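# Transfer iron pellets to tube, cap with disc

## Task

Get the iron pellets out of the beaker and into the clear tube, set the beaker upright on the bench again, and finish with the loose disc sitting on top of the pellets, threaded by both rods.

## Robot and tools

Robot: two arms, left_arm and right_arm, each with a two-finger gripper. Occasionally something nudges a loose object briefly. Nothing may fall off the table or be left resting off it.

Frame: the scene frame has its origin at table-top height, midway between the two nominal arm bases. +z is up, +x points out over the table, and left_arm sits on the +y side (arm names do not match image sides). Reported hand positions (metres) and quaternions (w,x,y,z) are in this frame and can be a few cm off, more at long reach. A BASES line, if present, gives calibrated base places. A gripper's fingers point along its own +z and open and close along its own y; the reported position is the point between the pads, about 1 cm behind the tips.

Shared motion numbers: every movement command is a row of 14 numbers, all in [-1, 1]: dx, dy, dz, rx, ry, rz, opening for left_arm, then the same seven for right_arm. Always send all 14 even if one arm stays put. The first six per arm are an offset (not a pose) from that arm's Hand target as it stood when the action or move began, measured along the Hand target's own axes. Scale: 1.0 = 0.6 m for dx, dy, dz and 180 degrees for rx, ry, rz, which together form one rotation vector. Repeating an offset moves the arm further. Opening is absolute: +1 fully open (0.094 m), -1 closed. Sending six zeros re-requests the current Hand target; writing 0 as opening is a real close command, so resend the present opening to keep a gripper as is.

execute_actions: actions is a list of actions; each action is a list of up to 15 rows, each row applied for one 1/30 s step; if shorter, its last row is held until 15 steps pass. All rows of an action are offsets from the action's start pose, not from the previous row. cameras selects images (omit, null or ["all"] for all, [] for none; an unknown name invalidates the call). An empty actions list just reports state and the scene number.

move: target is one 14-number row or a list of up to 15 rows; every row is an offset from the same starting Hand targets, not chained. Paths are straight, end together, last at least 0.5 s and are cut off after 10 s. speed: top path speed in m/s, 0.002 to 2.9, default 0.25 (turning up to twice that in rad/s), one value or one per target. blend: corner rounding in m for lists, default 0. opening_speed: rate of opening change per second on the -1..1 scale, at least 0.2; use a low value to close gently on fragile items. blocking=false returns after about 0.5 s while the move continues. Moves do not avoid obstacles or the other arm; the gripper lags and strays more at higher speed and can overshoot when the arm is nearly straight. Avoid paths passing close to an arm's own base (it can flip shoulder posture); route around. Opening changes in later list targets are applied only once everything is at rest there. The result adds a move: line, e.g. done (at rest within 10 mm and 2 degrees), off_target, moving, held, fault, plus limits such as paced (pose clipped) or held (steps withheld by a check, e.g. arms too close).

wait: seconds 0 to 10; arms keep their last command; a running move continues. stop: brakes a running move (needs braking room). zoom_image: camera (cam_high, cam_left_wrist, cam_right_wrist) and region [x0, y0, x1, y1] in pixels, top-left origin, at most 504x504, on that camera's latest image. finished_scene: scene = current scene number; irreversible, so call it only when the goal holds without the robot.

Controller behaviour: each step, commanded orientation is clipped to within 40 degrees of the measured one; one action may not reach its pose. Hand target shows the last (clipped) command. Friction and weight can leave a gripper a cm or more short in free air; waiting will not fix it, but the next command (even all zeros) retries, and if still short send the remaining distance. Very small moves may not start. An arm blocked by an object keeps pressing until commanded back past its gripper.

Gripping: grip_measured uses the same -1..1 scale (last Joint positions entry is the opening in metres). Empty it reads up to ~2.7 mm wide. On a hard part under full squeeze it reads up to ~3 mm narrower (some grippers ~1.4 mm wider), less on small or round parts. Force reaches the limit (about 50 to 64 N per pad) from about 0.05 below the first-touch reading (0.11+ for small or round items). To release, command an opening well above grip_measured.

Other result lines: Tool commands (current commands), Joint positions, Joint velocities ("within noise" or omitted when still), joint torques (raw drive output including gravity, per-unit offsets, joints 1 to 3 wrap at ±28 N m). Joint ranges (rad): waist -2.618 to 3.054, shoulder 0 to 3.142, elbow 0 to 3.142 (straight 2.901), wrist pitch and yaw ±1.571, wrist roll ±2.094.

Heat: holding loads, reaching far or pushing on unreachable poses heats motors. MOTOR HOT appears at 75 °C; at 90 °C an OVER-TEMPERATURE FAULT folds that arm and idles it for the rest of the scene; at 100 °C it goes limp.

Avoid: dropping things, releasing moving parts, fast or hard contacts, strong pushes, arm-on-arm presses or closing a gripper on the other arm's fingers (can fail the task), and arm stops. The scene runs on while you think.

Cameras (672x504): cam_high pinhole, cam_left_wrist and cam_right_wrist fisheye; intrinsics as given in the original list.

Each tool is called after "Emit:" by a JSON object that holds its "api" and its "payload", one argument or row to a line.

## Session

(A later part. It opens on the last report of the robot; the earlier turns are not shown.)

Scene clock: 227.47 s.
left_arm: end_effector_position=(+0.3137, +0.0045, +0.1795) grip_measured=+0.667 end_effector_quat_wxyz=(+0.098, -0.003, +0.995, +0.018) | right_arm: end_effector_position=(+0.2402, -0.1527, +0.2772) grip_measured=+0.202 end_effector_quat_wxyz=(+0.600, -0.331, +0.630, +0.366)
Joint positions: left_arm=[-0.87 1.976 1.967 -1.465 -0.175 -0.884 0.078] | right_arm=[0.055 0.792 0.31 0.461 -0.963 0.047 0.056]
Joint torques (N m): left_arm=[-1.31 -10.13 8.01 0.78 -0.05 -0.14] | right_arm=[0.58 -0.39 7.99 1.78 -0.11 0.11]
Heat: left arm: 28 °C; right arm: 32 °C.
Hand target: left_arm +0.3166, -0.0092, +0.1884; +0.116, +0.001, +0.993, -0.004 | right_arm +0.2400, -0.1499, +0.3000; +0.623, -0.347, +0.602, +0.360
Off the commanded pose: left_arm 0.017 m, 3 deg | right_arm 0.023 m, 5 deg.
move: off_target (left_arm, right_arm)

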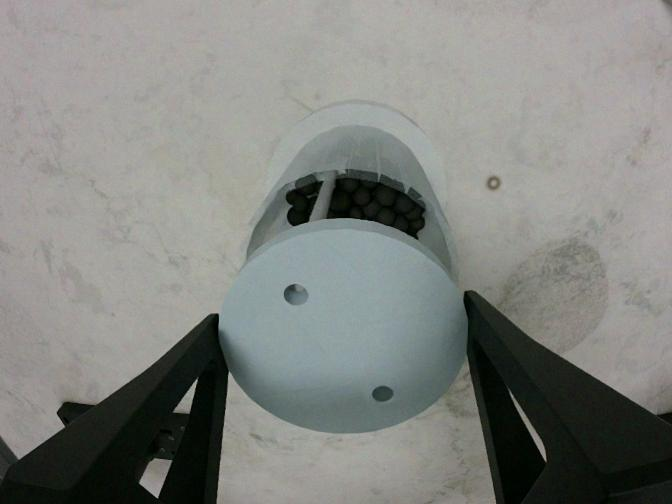

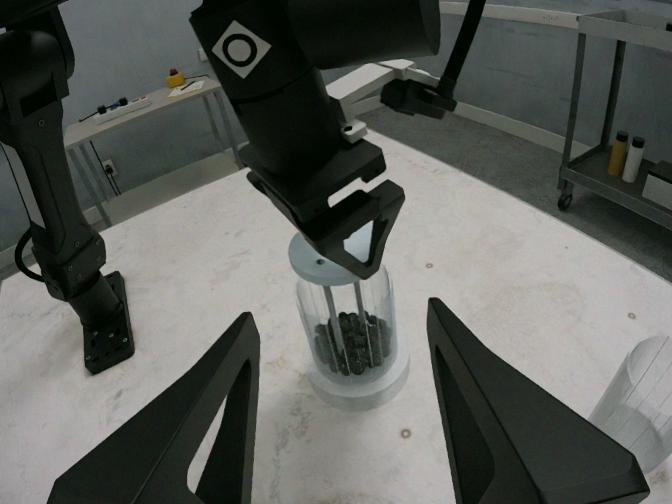

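Emit:
{"api": "move", "payload": {
  "target": [0.0,-0.004,0.0,0.0,0,0,0.55,0,0,0,0,0,0,0.2],
  "speed": 0.03,
  "cameras": ["cam_left_wrist","cam_right_wrist"]
}}

Emit:
{"api": "zoom_image", "payload": {
  "camera": "cam_right_wrist",
  "region": [240, 140, 440, 300]
}}

Emit:
{"api": "zoom_image", "payload": {
  "camera": "cam_left_wrist",
  "region": [270, 270, 320, 320]
}}

Scene clock: 229.00 s.
left_arm: end_effector_position=(+0.3134, +0.0034, +0.1798) grip_measured=+0.667 end_effector_quat_wxyz=(+0.099, -0.001, +0.995, +0.018) | right_arm: end_effector_position=(+0.2402, -0.1527, +0.2772) grip_measured=+0.202 end_effector_quat_wxyz=(+0.600, -0.331, +0.630, +0.366)
Joint positions: left_arm=[-0.873 1.977 1.97 -1.465 -0.176 -0.884 0.078] | right_arm=[0.055 0.792 0.31 0.461 -0.963 0.047 0.056]
Joint torques (N m): left_arm=[-1.37 -9.33 8.68 0.73 -0.09 -0.13] | right_arm=[0.58 -0.43 8.01 1.78 -0.08 0.11]
Heat: left arm: 28 °C; right arm: 32 °C.
Hand target: left_arm +0.3166, -0.0116, +0.1885; +0.116, +0.001, +0.993, -0.004 | right_arm +0.2400, -0.1499, +0.3000; +0.623, -0.347, +0.602, +0.360
Off the commanded pose: left_arm 0.018 m, 3 deg | right_arm 0.023 m, 5 deg.
move: off_target (left_arm, right_arm)

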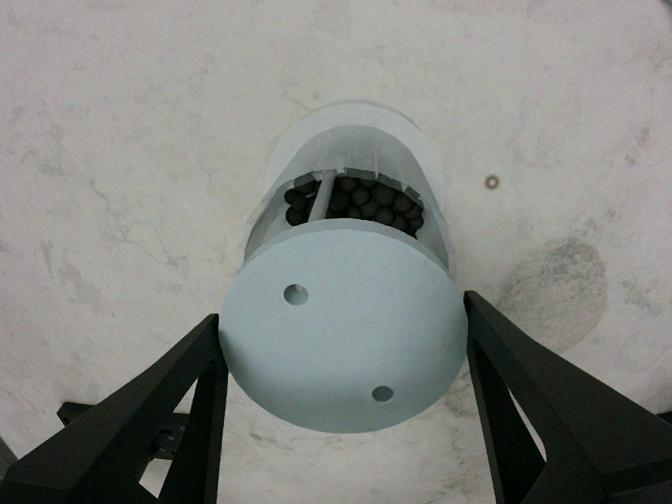

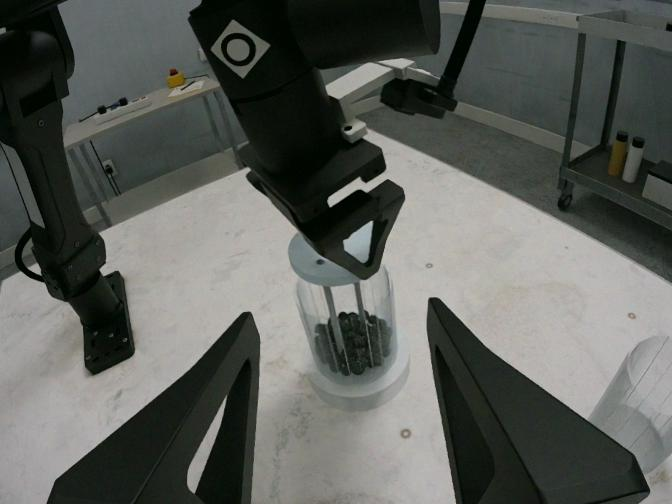

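Scaled by 2.520 (camera's finer frame: 960x720).

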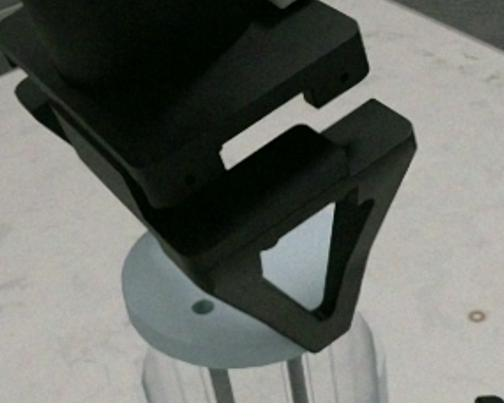

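Scaled by 10.080 (camera's finer frame: 960x720).

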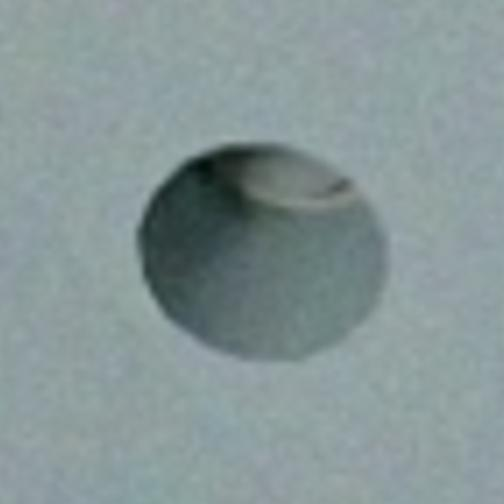

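Emit:
{"api": "move", "payload": {
  "target": [0.0016,0,0.0068,0.0,0,0,0.55,0,0,0,0,0,0,0.2],
  "speed": 0.03,
  "cameras": ["cam_left_wrist","cam_right_wrist"]
}}

Emit:
{"api": "zoom_image", "payload": {
  "camera": "cam_right_wrist",
  "region": [240, 140, 440, 300]
}}

Emit:
{"api": "zoom_image", "payload": {
  "camera": "cam_left_wrist",
  "region": [270, 270, 320, 320]
}}

Scene clock: 230.70 s.
left_arm: end_effector_position=(+0.3134, +0.0034, +0.1798) grip_measured=+0.667 end_effector_quat_wxyz=(+0.099, -0.001, +0.995, +0.018) | right_arm: end_effector_position=(+0.2402, -0.1527, +0.2772) grip_measured=+0.202 end_effector_quat_wxyz=(+0.600, -0.331, +0.630, +0.366)
Joint positions: left_arm=[-0.873 1.977 1.97 -1.465 -0.176 -0.884 0.078] | right_arm=[0.055 0.792 0.31 0.461 -0.963 0.047 0.056]
Joint torques (N m): left_arm=[-1.48 -9.68 6.64 0.95 -0.01 -0.07] | right_arm=[0.68 -0.42 8.13 1.76 -0.08 0.11]
Heat: left arm: 28 °C; right arm: 32 °C.
Hand target: left_arm +0.3166, -0.0116, +0.1843; +0.116, +0.001, +0.993, -0.004 | right_arm +0.2400, -0.1499, +0.3000; +0.623, -0.347, +0.602, +0.360
Off the commanded pose: left_arm 0.016 m, 3 deg | right_arm 0.023 m, 5 deg.
move: off_target (left_arm, right_arm)

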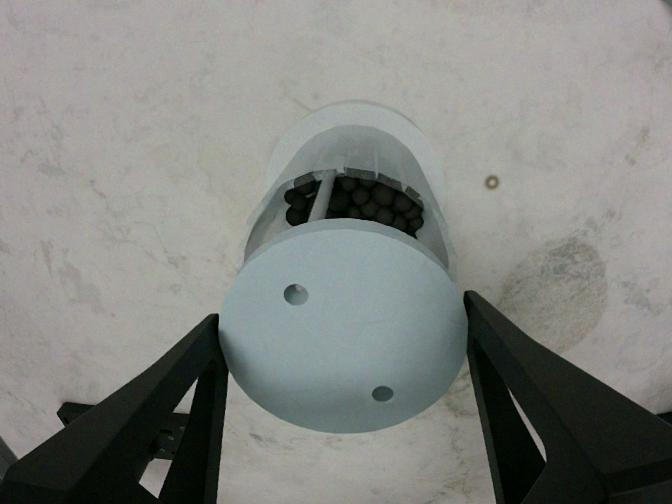

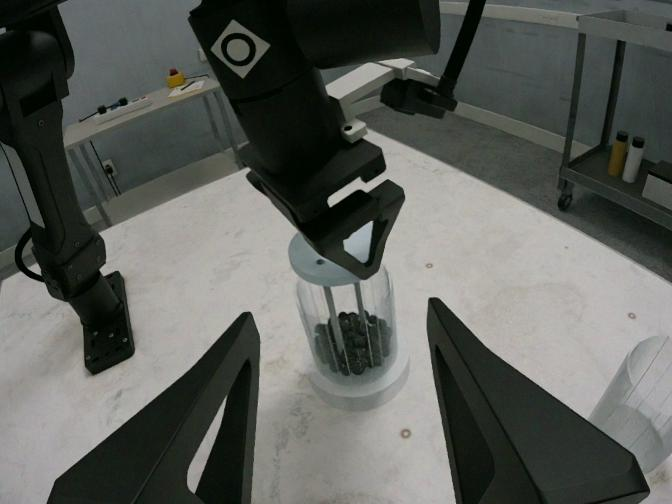

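Scaled by 2.520 (camera's finer frame: 960x720).

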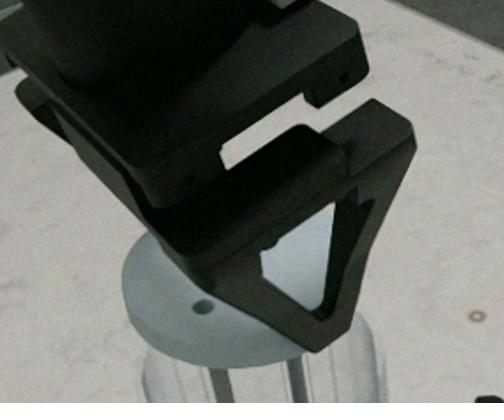

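Scaled by 10.080 (camera's finer frame: 960x720).

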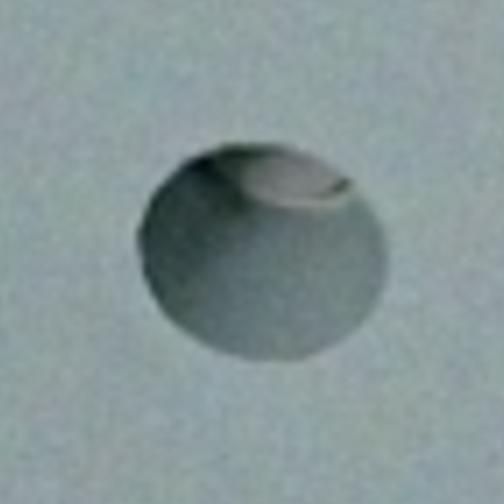

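Emit:
{"api": "move", "payload": {
  "target": [0.002,0,0.009,0.0,0,0,0.55,0,0,0,0,0,0,0.2],
  "speed": 0.03,
  "cameras": ["cam_left_wrist","cam_right_wrist"]
}}

Emit:
{"api": "zoom_image", "payload": {
  "camera": "cam_right_wrist",
  "region": [240, 140, 440, 300]
}}

Emit:
{"api": "zoom_image", "payload": {
  "camera": "cam_left_wrist",
  "region": [270, 270, 320, 320]
}}

Scene clock: 232.23 s.
left_arm: end_effector_position=(+0.3138, +0.0034, +0.1774) grip_measured=+0.667 end_effector_quat_wxyz=(+0.100, -0.005, +0.995, +0.018) | right_arm: end_effector_position=(+0.2402, -0.1527, +0.2772) grip_measured=+0.202 end_effector_quat_wxyz=(+0.600, -0.331, +0.630, +0.366)
Joint positions: left_arm=[-0.873 1.976 1.958 -1.455 -0.178 -0.89 0.078] | right_arm=[0.055 0.792 0.31 0.461 -0.963 0.047 0.056]
Joint torques (N m): left_arm=[-1.4 -10.14 5.6 1.06 -0.03 -0.05] | right_arm=[0.69 -0.47 8.06 1.77 -0.06 0.11]
Heat: left arm: 28 °C; right arm: 32 °C.
Hand target: left_arm +0.3167, -0.0117, +0.1787; +0.116, +0.001, +0.993, -0.004 | right_arm +0.2400, -0.1499, +0.3000; +0.623, -0.347, +0.602, +0.360
Off the commanded pose: left_arm 0.015 m, 3 deg | right_arm 0.023 m, 5 deg.
move: off_target (left_arm, right_arm)

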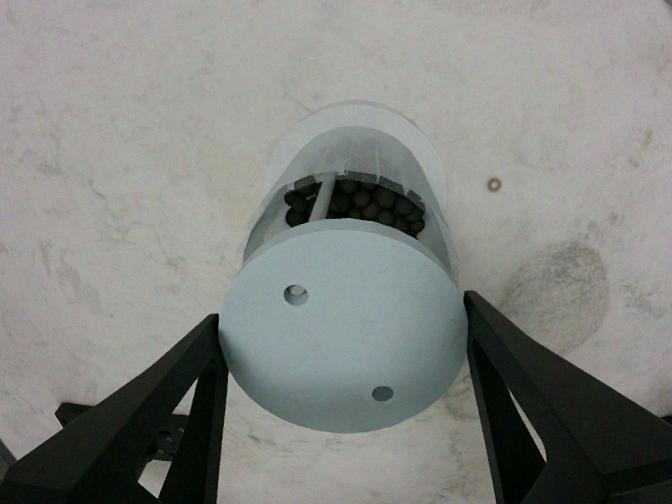

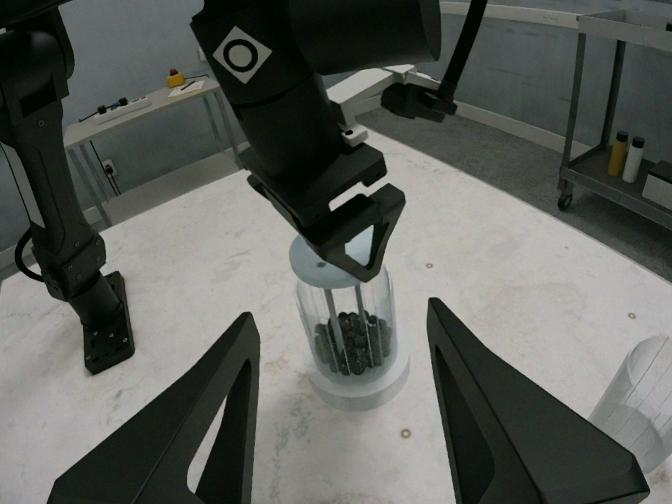

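Scaled by 2.520 (camera's finer frame: 960x720).

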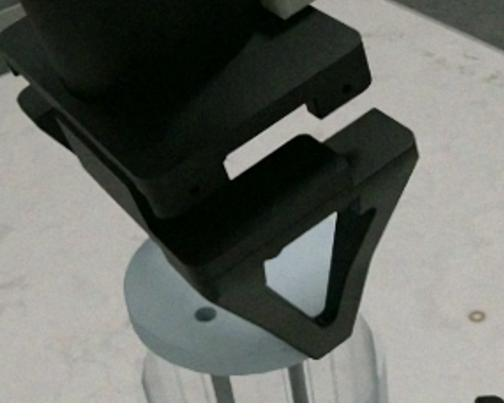

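Scaled by 10.080 (camera's finer frame: 960x720).

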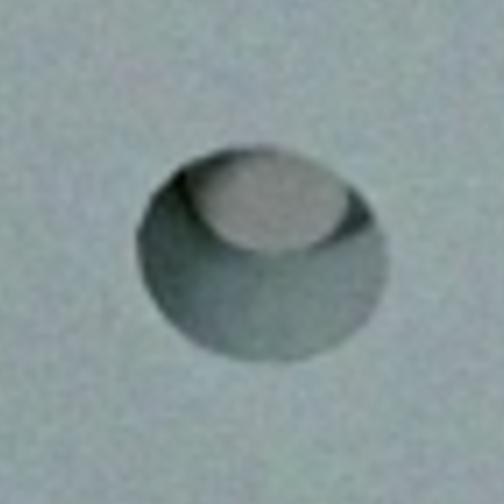

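Emit:
{"api": "zoom_image", "payload": {
  "camera": "cam_left_wrist",
  "region": [357, 370, 407, 420]
}}

Emit:
{"api": "zoom_image", "payload": {
  "camera": "cam_right_wrist",
  "region": [300, 245, 345, 280]
}}

Scaled by 10.080 (camera's finer frame: 960x720).

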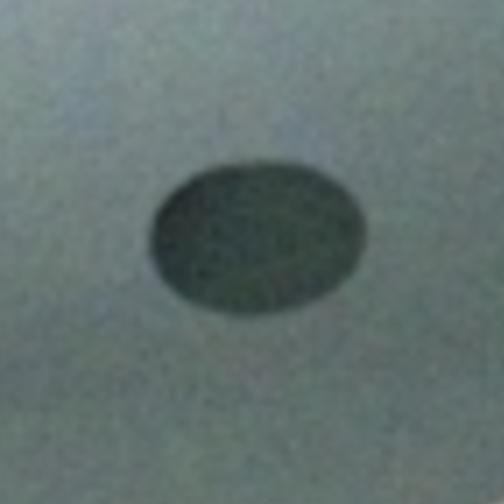

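Scaled by 11.200 (camera's finer frame: 960x720).

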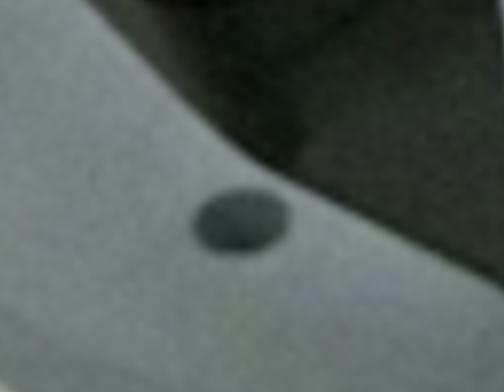

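Emit:
{"api": "move", "payload": {
  "target": [0.001,0,0.006,0.0,0,0,0.55,0,0,0,0,0,0,0.2],
  "speed": 0.03,
  "cameras": ["cam_left_wrist","cam_right_wrist"]
}}

Emit:
{"api": "zoom_image", "payload": {
  "camera": "cam_left_wrist",
  "region": [270, 270, 320, 320]
}}

Emit:
{"api": "zoom_image", "payload": {
  "camera": "cam_left_wrist",
  "region": [357, 370, 407, 420]
}}

Scene clock: 234.53 s.
left_arm: end_effector_position=(+0.3139, +0.0037, +0.1732) grip_measured=+0.667 end_effector_quat_wxyz=(+0.099, -0.005, +0.995, +0.020) | right_arm: end_effector_position=(+0.2402, -0.1527, +0.2772) grip_measured=+0.202 end_effector_quat_wxyz=(+0.600, -0.331, +0.630, +0.366)
Joint positions: left_arm=[-0.873 1.976 1.941 -1.442 -0.179 -0.892 0.078] | right_arm=[0.055 0.792 0.31 0.461 -0.963 0.047 0.056]
Joint torques (N m): left_arm=[-1.33 -10.25 5.34 1.05 -0.08 -0.08] | right_arm=[0.62 -0.38 8.14 1.78 -0.02 0.11]
Heat: left arm: 28 °C; right arm: 32 °C.
Hand target: left_arm +0.3169, -0.0117, +0.1751; +0.116, +0.001, +0.993, -0.004 | right_arm +0.2400, -0.1499, +0.3000; +0.623, -0.347, +0.602, +0.360
Off the commanded pose: left_arm 0.016 m, 3 deg | right_arm 0.023 m, 5 deg.
move: off_target (left_arm, right_arm)

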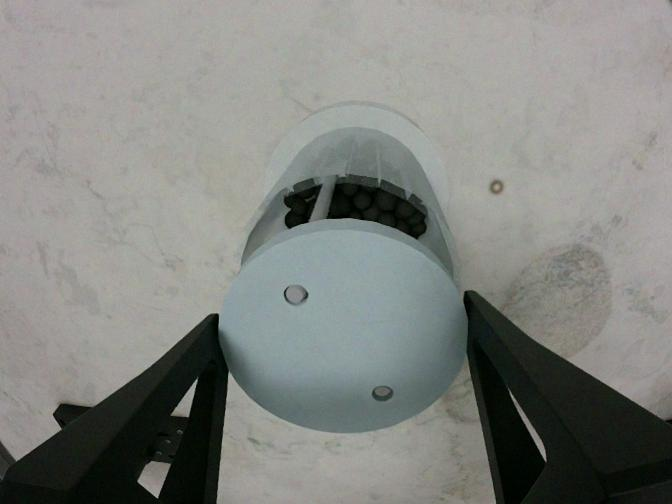

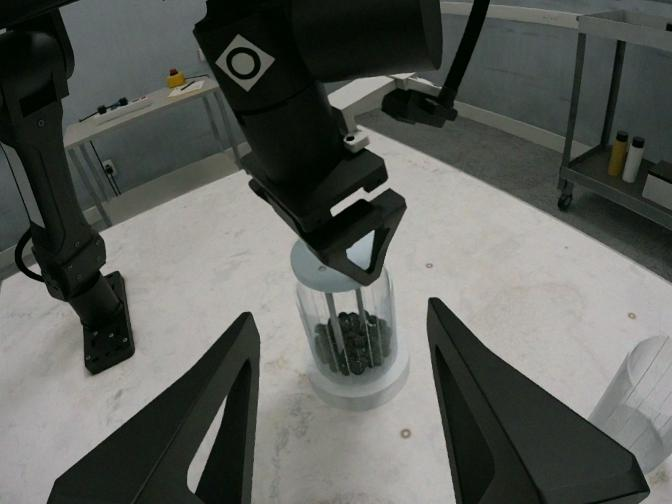

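Scaled by 10.080 (camera's finer frame: 960x720).

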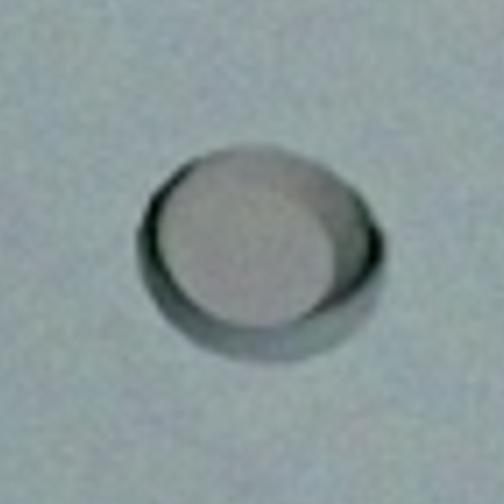

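Scaled by 10.080 (camera's finer frame: 960x720).

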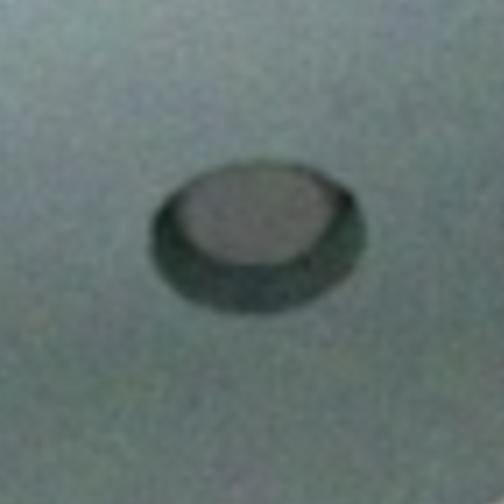

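Emit:
{"api": "move", "payload": {
  "target": [-0.001,0.014,0.0065,0.0,0,0,0.55,0,0,0,0,0,0,0.2],
  "speed": 0.03,
  "cameras": ["cam_left_wrist","cam_right_wrist"]
}}

Emit:
{"api": "zoom_image", "payload": {
  "camera": "cam_left_wrist",
  "region": [270, 270, 410, 410]
}}

Scene clock: 236.53 s.
left_arm: end_effector_position=(+0.3139, +0.0041, +0.1597) grip_measured=+0.667 end_effector_quat_wxyz=(+0.096, -0.005, +0.995, +0.025) | right_arm: end_effector_position=(+0.2402, -0.1527, +0.2772) grip_measured=+0.202 end_effector_quat_wxyz=(+0.600, -0.331, +0.630, +0.366)
Joint positions: left_arm=[-0.873 1.976 1.887 -1.4 -0.181 -0.892 0.078] | right_arm=[0.055 0.792 0.31 0.461 -0.963 0.047 0.056]
Joint torques (N m): left_arm=[0.13 -13.2 5.14 0.96 -0.03 0.13] | right_arm=[0.61 -0.36 8.13 1.78 -0.1 0.09]
Heat: left arm: 28 °C; right arm: 32 °C.
Hand target: left_arm +0.3184, -0.0033, +0.1714; +0.116, +0.001, +0.993, -0.004 | right_arm +0.2400, -0.1499, +0.3000; +0.623, -0.347, +0.602, +0.360
Off the commanded pose: left_arm 0.015 m, 4 deg | right_arm 0.023 m, 5 deg.
move: off_target (left_arm, right_arm)

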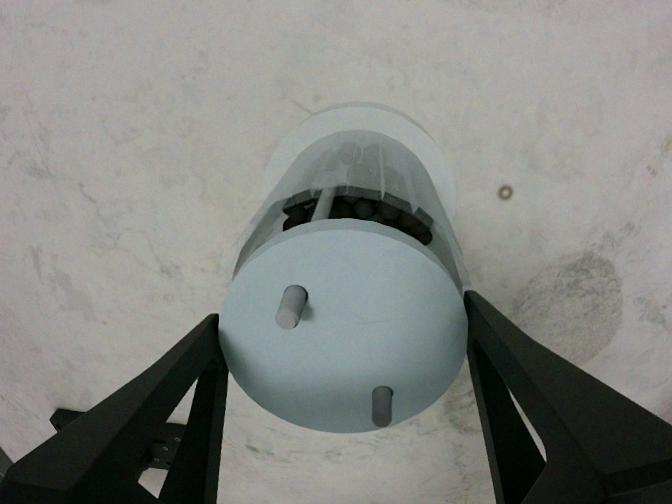

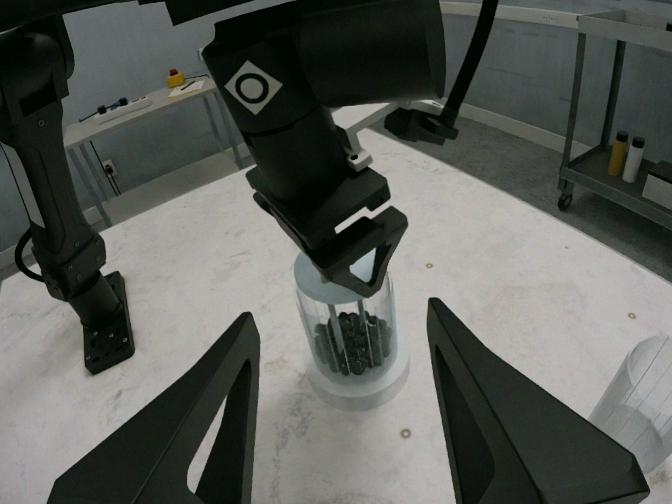

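Scaled by 3.600 (camera's finer frame: 960x720).

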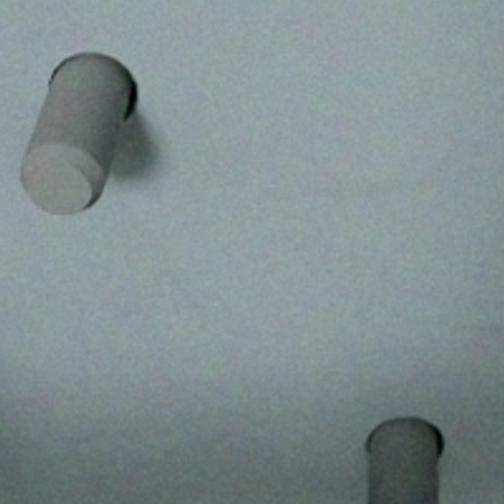

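Emit:
{"api": "move", "payload": {
  "target": [0.002,0.0,0.009,0.0,0,0,0.55,0,0,0,0,0,0,0.2],
  "speed": 0.03,
  "cameras": ["cam_left_wrist","cam_right_wrist"]
}}

Emit:
{"api": "zoom_image", "payload": {
  "camera": "cam_right_wrist",
  "region": [240, 180, 440, 340]
}}

Scene clock: 238.10 s.
left_arm: end_effector_position=(+0.3143, +0.0036, +0.1531) grip_measured=+0.667 end_effector_quat_wxyz=(+0.095, -0.005, +0.995, +0.025) | right_arm: end_effector_position=(+0.2402, -0.1527, +0.2772) grip_measured=+0.202 end_effector_quat_wxyz=(+0.600, -0.331, +0.630, +0.366)
Joint positions: left_arm=[-0.873 1.976 1.861 -1.375 -0.181 -0.892 0.078] | right_arm=[0.055 0.792 0.31 0.461 -0.963 0.047 0.056]
Joint torques (N m): left_arm=[0.21 -13.5 5.11 0.91 -0.03 0.14] | right_arm=[0.65 -0.35 8.08 1.8 -0.08 0.1]
Heat: left arm: 28 °C; right arm: 32 °C.
Hand target: left_arm +0.3185, -0.0034, +0.1658; +0.116, +0.001, +0.993, -0.004 | right_arm +0.2400, -0.1499, +0.3000; +0.623, -0.347, +0.602, +0.360
Off the commanded pose: left_arm 0.015 m, 4 deg | right_arm 0.023 m, 5 deg.
move: off_target (left_arm, right_arm)

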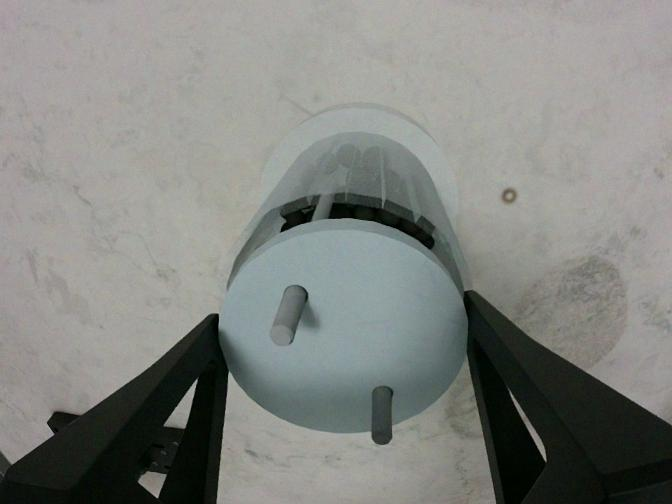

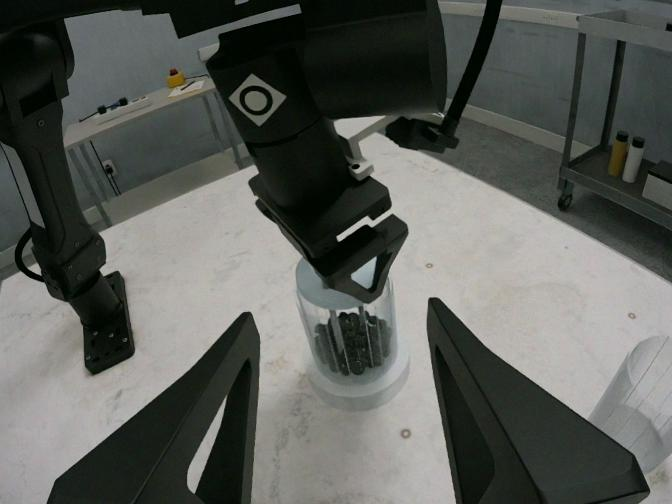

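Scaled by 2.520 (camera's finer frame: 960x720).

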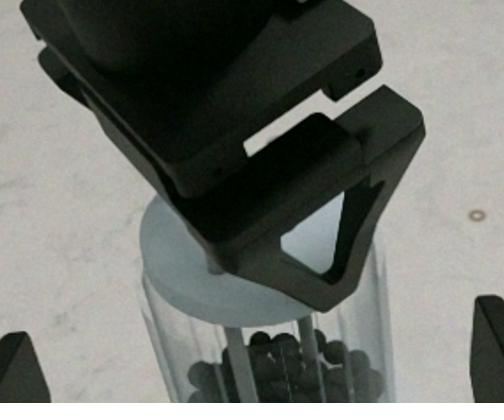

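Emit:
{"api": "move", "payload": {
  "target": [0.0015,0.0,0.0075,0.0,0,0,0.55,0,0,0,0,0,0,0.2],
  "speed": 0.03,
  "cameras": ["cam_left_wrist","cam_right_wrist"]
}}

Emit:
{"api": "zoom_image", "payload": {
  "camera": "cam_right_wrist",
  "region": [240, 180, 440, 340]
}}

Scene clock: 239.60 s.
left_arm: end_effector_position=(+0.3141, +0.0038, +0.1480) grip_measured=+0.667 end_effector_quat_wxyz=(+0.095, -0.004, +0.995, +0.027) | right_arm: end_effector_position=(+0.2402, -0.1527, +0.2772) grip_measured=+0.202 end_effector_quat_wxyz=(+0.600, -0.331, +0.630, +0.366)
Joint positions: left_arm=[-0.873 1.976 1.841 -1.358 -0.181 -0.892 0.078] | right_arm=[0.055 0.792 0.31 0.461 -0.963 0.047 0.056]
Joint torques (N m): left_arm=[0.27 -13.81 5.04 1 -0.06 0.12] | right_arm=[0.62 -0.39 8.01 1.79 -0.09 0.13]
Heat: left arm: 28 °C; right arm: 32 °C.
Hand target: left_arm +0.3187, -0.0034, +0.1613; +0.116, +0.001, +0.993, -0.004 | right_arm +0.2400, -0.1499, +0.3000; +0.623, -0.347, +0.602, +0.360
Off the commanded pose: left_arm 0.016 m, 4 deg | right_arm 0.023 m, 5 deg.
move: off_target (left_arm, right_arm)

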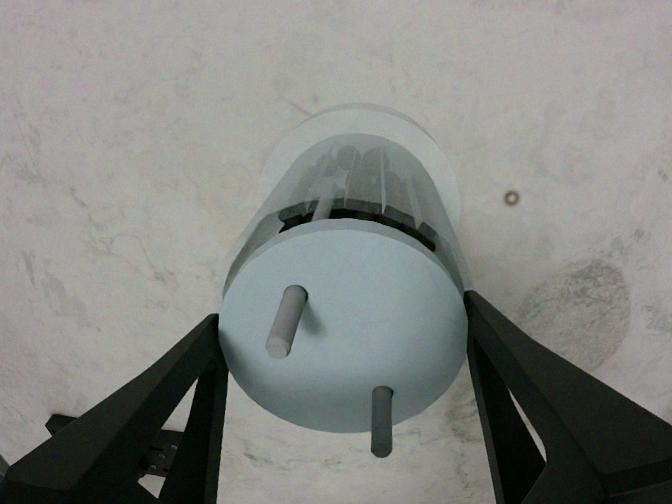

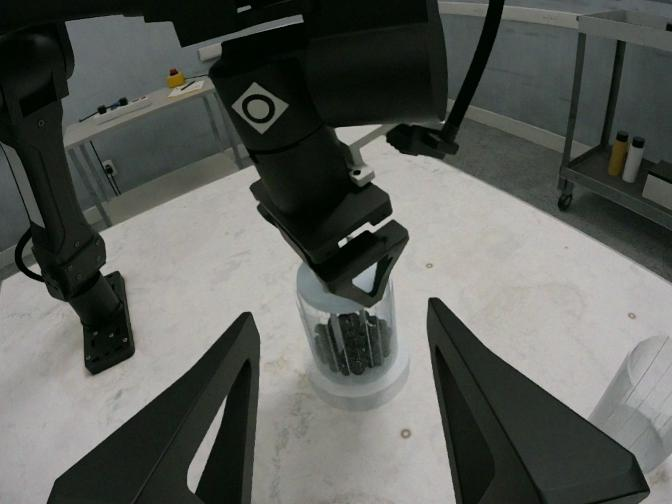

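Scaled by 2.520 (camera's finer frame: 960x720).

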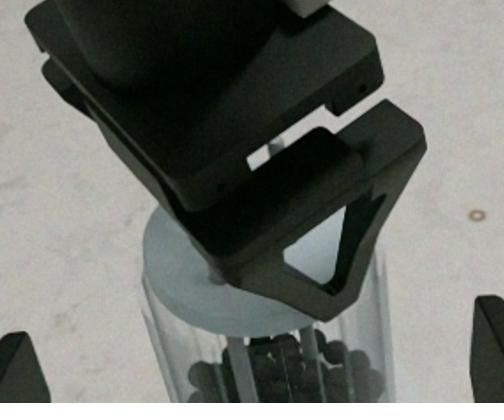

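Emit:
{"api": "move", "payload": {
  "target": [0.001,0.0,0.005,0.0,0,0,0.55,0,0,0,0,0,0,0.2],
  "speed": 0.03,
  "cameras": ["cam_right_wrist"]
}}

Emit:
{"api": "zoom_image", "payload": {
  "camera": "cam_right_wrist",
  "region": [270, 220, 420, 340]
}}

Scene clock: 241.33 s.
left_arm: end_effector_position=(+0.3140, +0.0039, +0.1472) grip_measured=+0.667 end_effector_quat_wxyz=(+0.096, -0.005, +0.995, +0.025) | right_arm: end_effector_position=(+0.2402, -0.1527, +0.2772) grip_measured=+0.202 end_effector_quat_wxyz=(+0.600, -0.331, +0.630, +0.366)
Joint positions: left_arm=[-0.873 1.97 1.829 -1.347 -0.181 -0.892 0.078] | right_arm=[0.055 0.792 0.31 0.461 -0.963 0.047 0.056]
Joint torques (N m): left_arm=[0.08 -13.16 4.86 0.97 0 0.1] | right_arm=[0.66 -0.53 8.23 1.79 -0.06 0.09]
Heat: left arm: 28 °C; right arm: 32 °C.
Hand target: left_arm +0.3188, -0.0034, +0.1582; +0.116, +0.001, +0.993, -0.004 | right_arm +0.2400, -0.1499, +0.3000; +0.623, -0.347, +0.602, +0.360
Off the commanded pose: left_arm 0.014 m, 4 deg | right_arm 0.023 m, 5 deg.
move: off_target (left_arm, right_arm)

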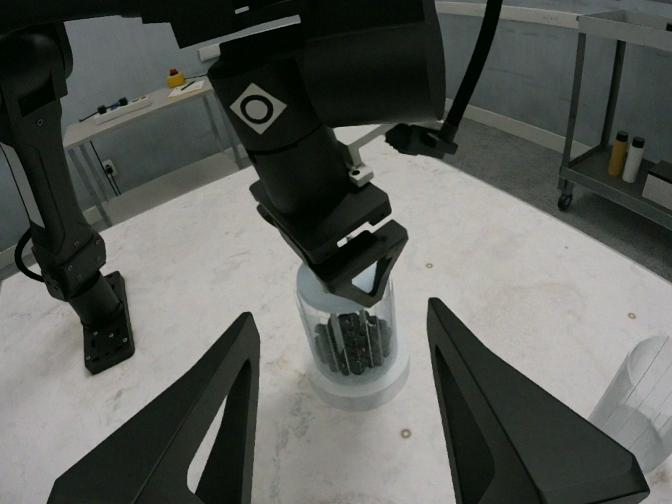

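Scaled by 3.360 (camera's finer frame: 960x720).

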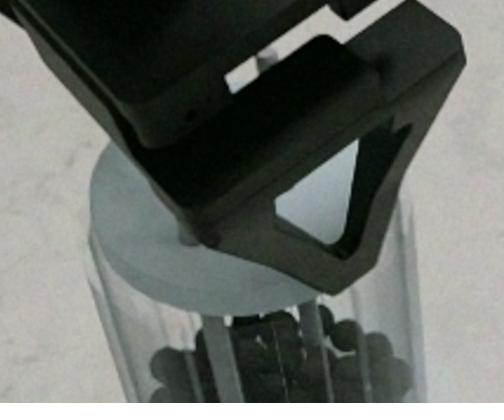

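Emit:
{"api": "move", "payload": {
  "target": [0,0,0,0,0,0,0.95,0,0,0,0,0,0,0.2],
  "opening_speed": 0.25
}}

Emit:
{"api": "zoom_image", "payload": {
  "camera": "cam_right_wrist",
  "region": [270, 220, 420, 420]
}}

Scene clock: 243.73 s.
left_arm: end_effector_position=(+0.3150, +0.0001, +0.1449) grip_measured=+0.948 end_effector_quat_wxyz=(+0.097, -0.004, +0.995, +0.017) | right_arm: end_effector_position=(+0.2402, -0.1527, +0.2772) grip_measured=+0.202 end_effector_quat_wxyz=(+0.600, -0.331, +0.630, +0.366)
Joint positions: left_arm=[-0.873 1.97 1.819 -1.324 -0.172 -0.889 0.092] | right_arm=[0.055 0.792 0.31 0.461 -0.963 0.047 0.056]
Joint torques (N m): left_arm=[0.27 -13.37 5.48 0.79 -0.06 0.02] | right_arm=[0.72 -0.39 8.02 1.77 -0.1 0.1]
Heat: left arm: 28 °C; right arm: 32 °C.
Hand target: left_arm +0.3188, -0.0034, +0.1582; +0.116, +0.001, +0.993, -0.004 | right_arm +0.2400, -0.1499, +0.3000; +0.623, -0.347, +0.602, +0.360
Off the commanded pose: left_arm 0.014 m, 3 deg | right_arm 0.023 m, 5 deg.
move: off_target (left_arm, right_arm)

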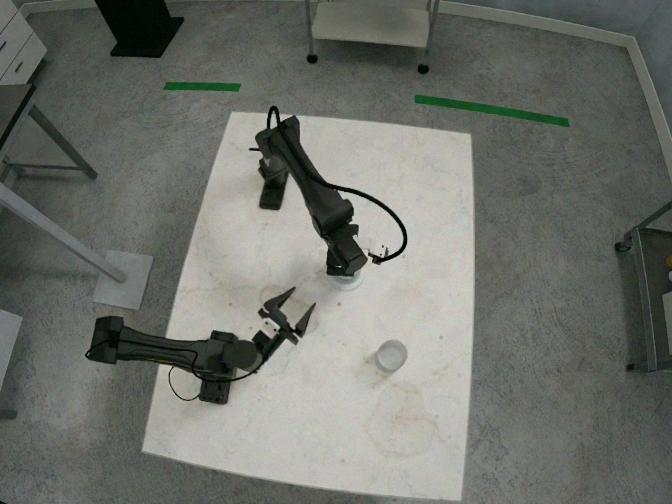

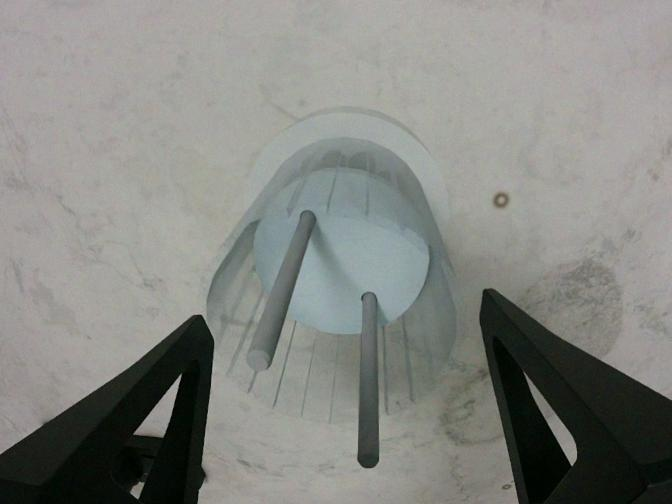

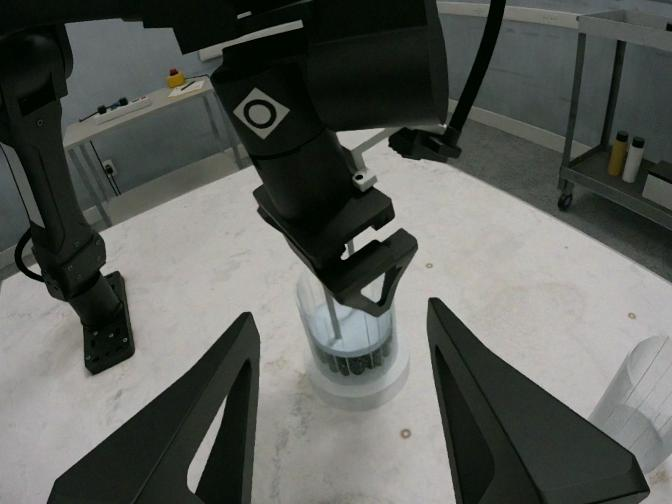

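Scaled by 2.520 (camera's finer frame: 960x720).

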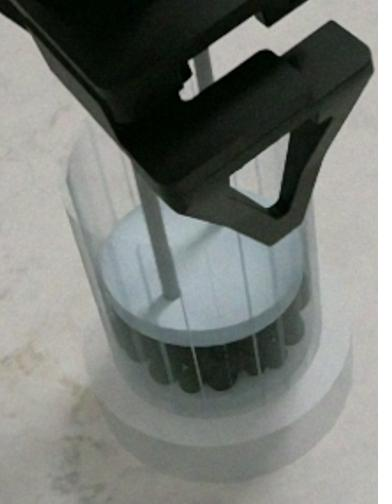

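Emit:
{"api": "move", "payload": {
  "target": [-0.046,0,-0.195,0,0,0,1,0,0,0,0,0,0,0.2],
  "speed": 0.1
}}

Emit:
{"api": "zoom_image", "payload": {
  "camera": "cam_right_wrist",
  "region": [270, 220, 420, 420]
}}

Scene clock: 246.30 s.
left_arm: end_effector_position=(+0.3225, -0.0095, +0.2518) grip_measured=+0.998 end_effector_quat_wxyz=(+0.150, +0.002, +0.987, -0.049) | right_arm: end_effector_position=(+0.2402, -0.1527, +0.2772) grip_measured=+0.202 end_effector_quat_wxyz=(+0.600, -0.331, +0.630, +0.366)
Joint positions: left_arm=[-0.873 1.973 2.238 -1.567 -0.17 -0.862 0.094] | right_arm=[0.055 0.792 0.31 0.461 -0.963 0.047 0.056]
Joint torques (N m): left_arm=[0.16 -14.24 7.69 0.65 -0.14 0.11] | right_arm=[0.65 -0.49 8.06 1.74 -0.08 0.06]
Heat: left arm: 28 °C; right arm: 32 °C.
Hand target: left_arm +0.3186, -0.0025, +0.2784; +0.116, +0.001, +0.993, -0.004 | right_arm +0.2400, -0.1499, +0.3000; +0.623, -0.347, +0.602, +0.360
Off the commanded pose: left_arm 0.028 m, 7 deg | right_arm 0.023 m, 5 deg.
joint sent to its limit (left arm) — joint 4 (wrist pitch), lower limit. The joint targets are off in position and orientation.
move: off_target (left_arm, right_arm)

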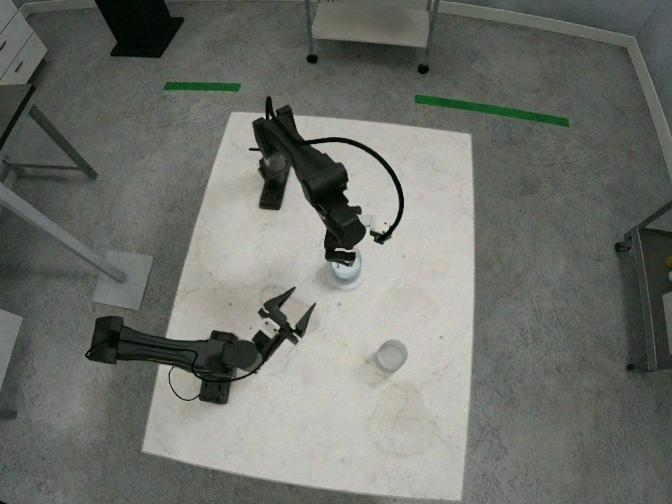

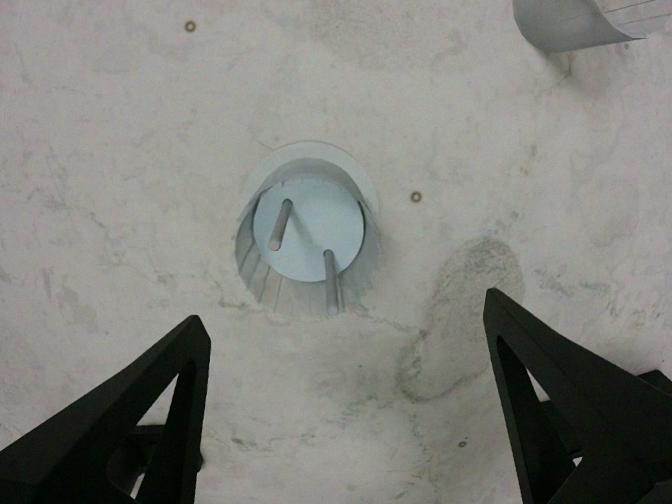

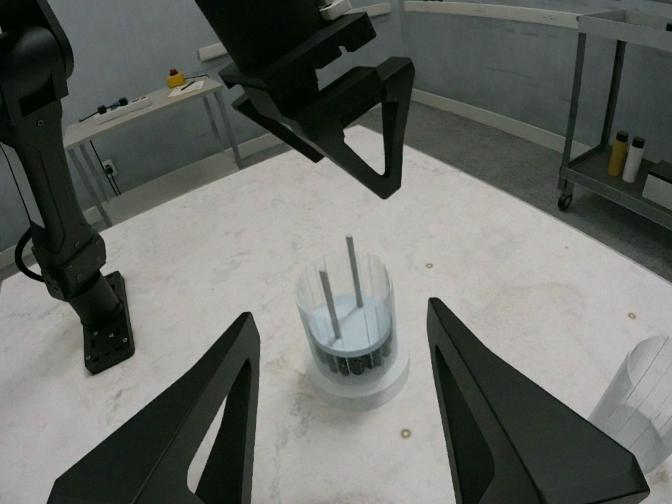

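Scaled by 2.520 (camera's finer frame: 960x720).

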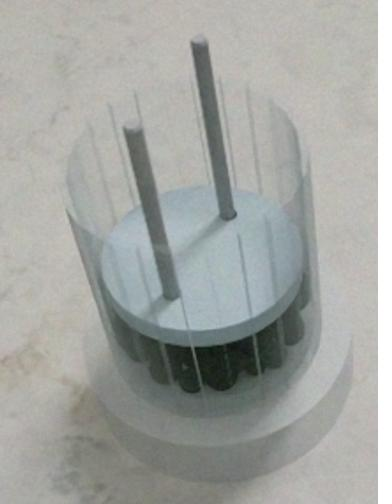

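Emit:
{"api": "finished_scene", "payload": {
  "scene": 1
}}

The scene is finished: the task was done.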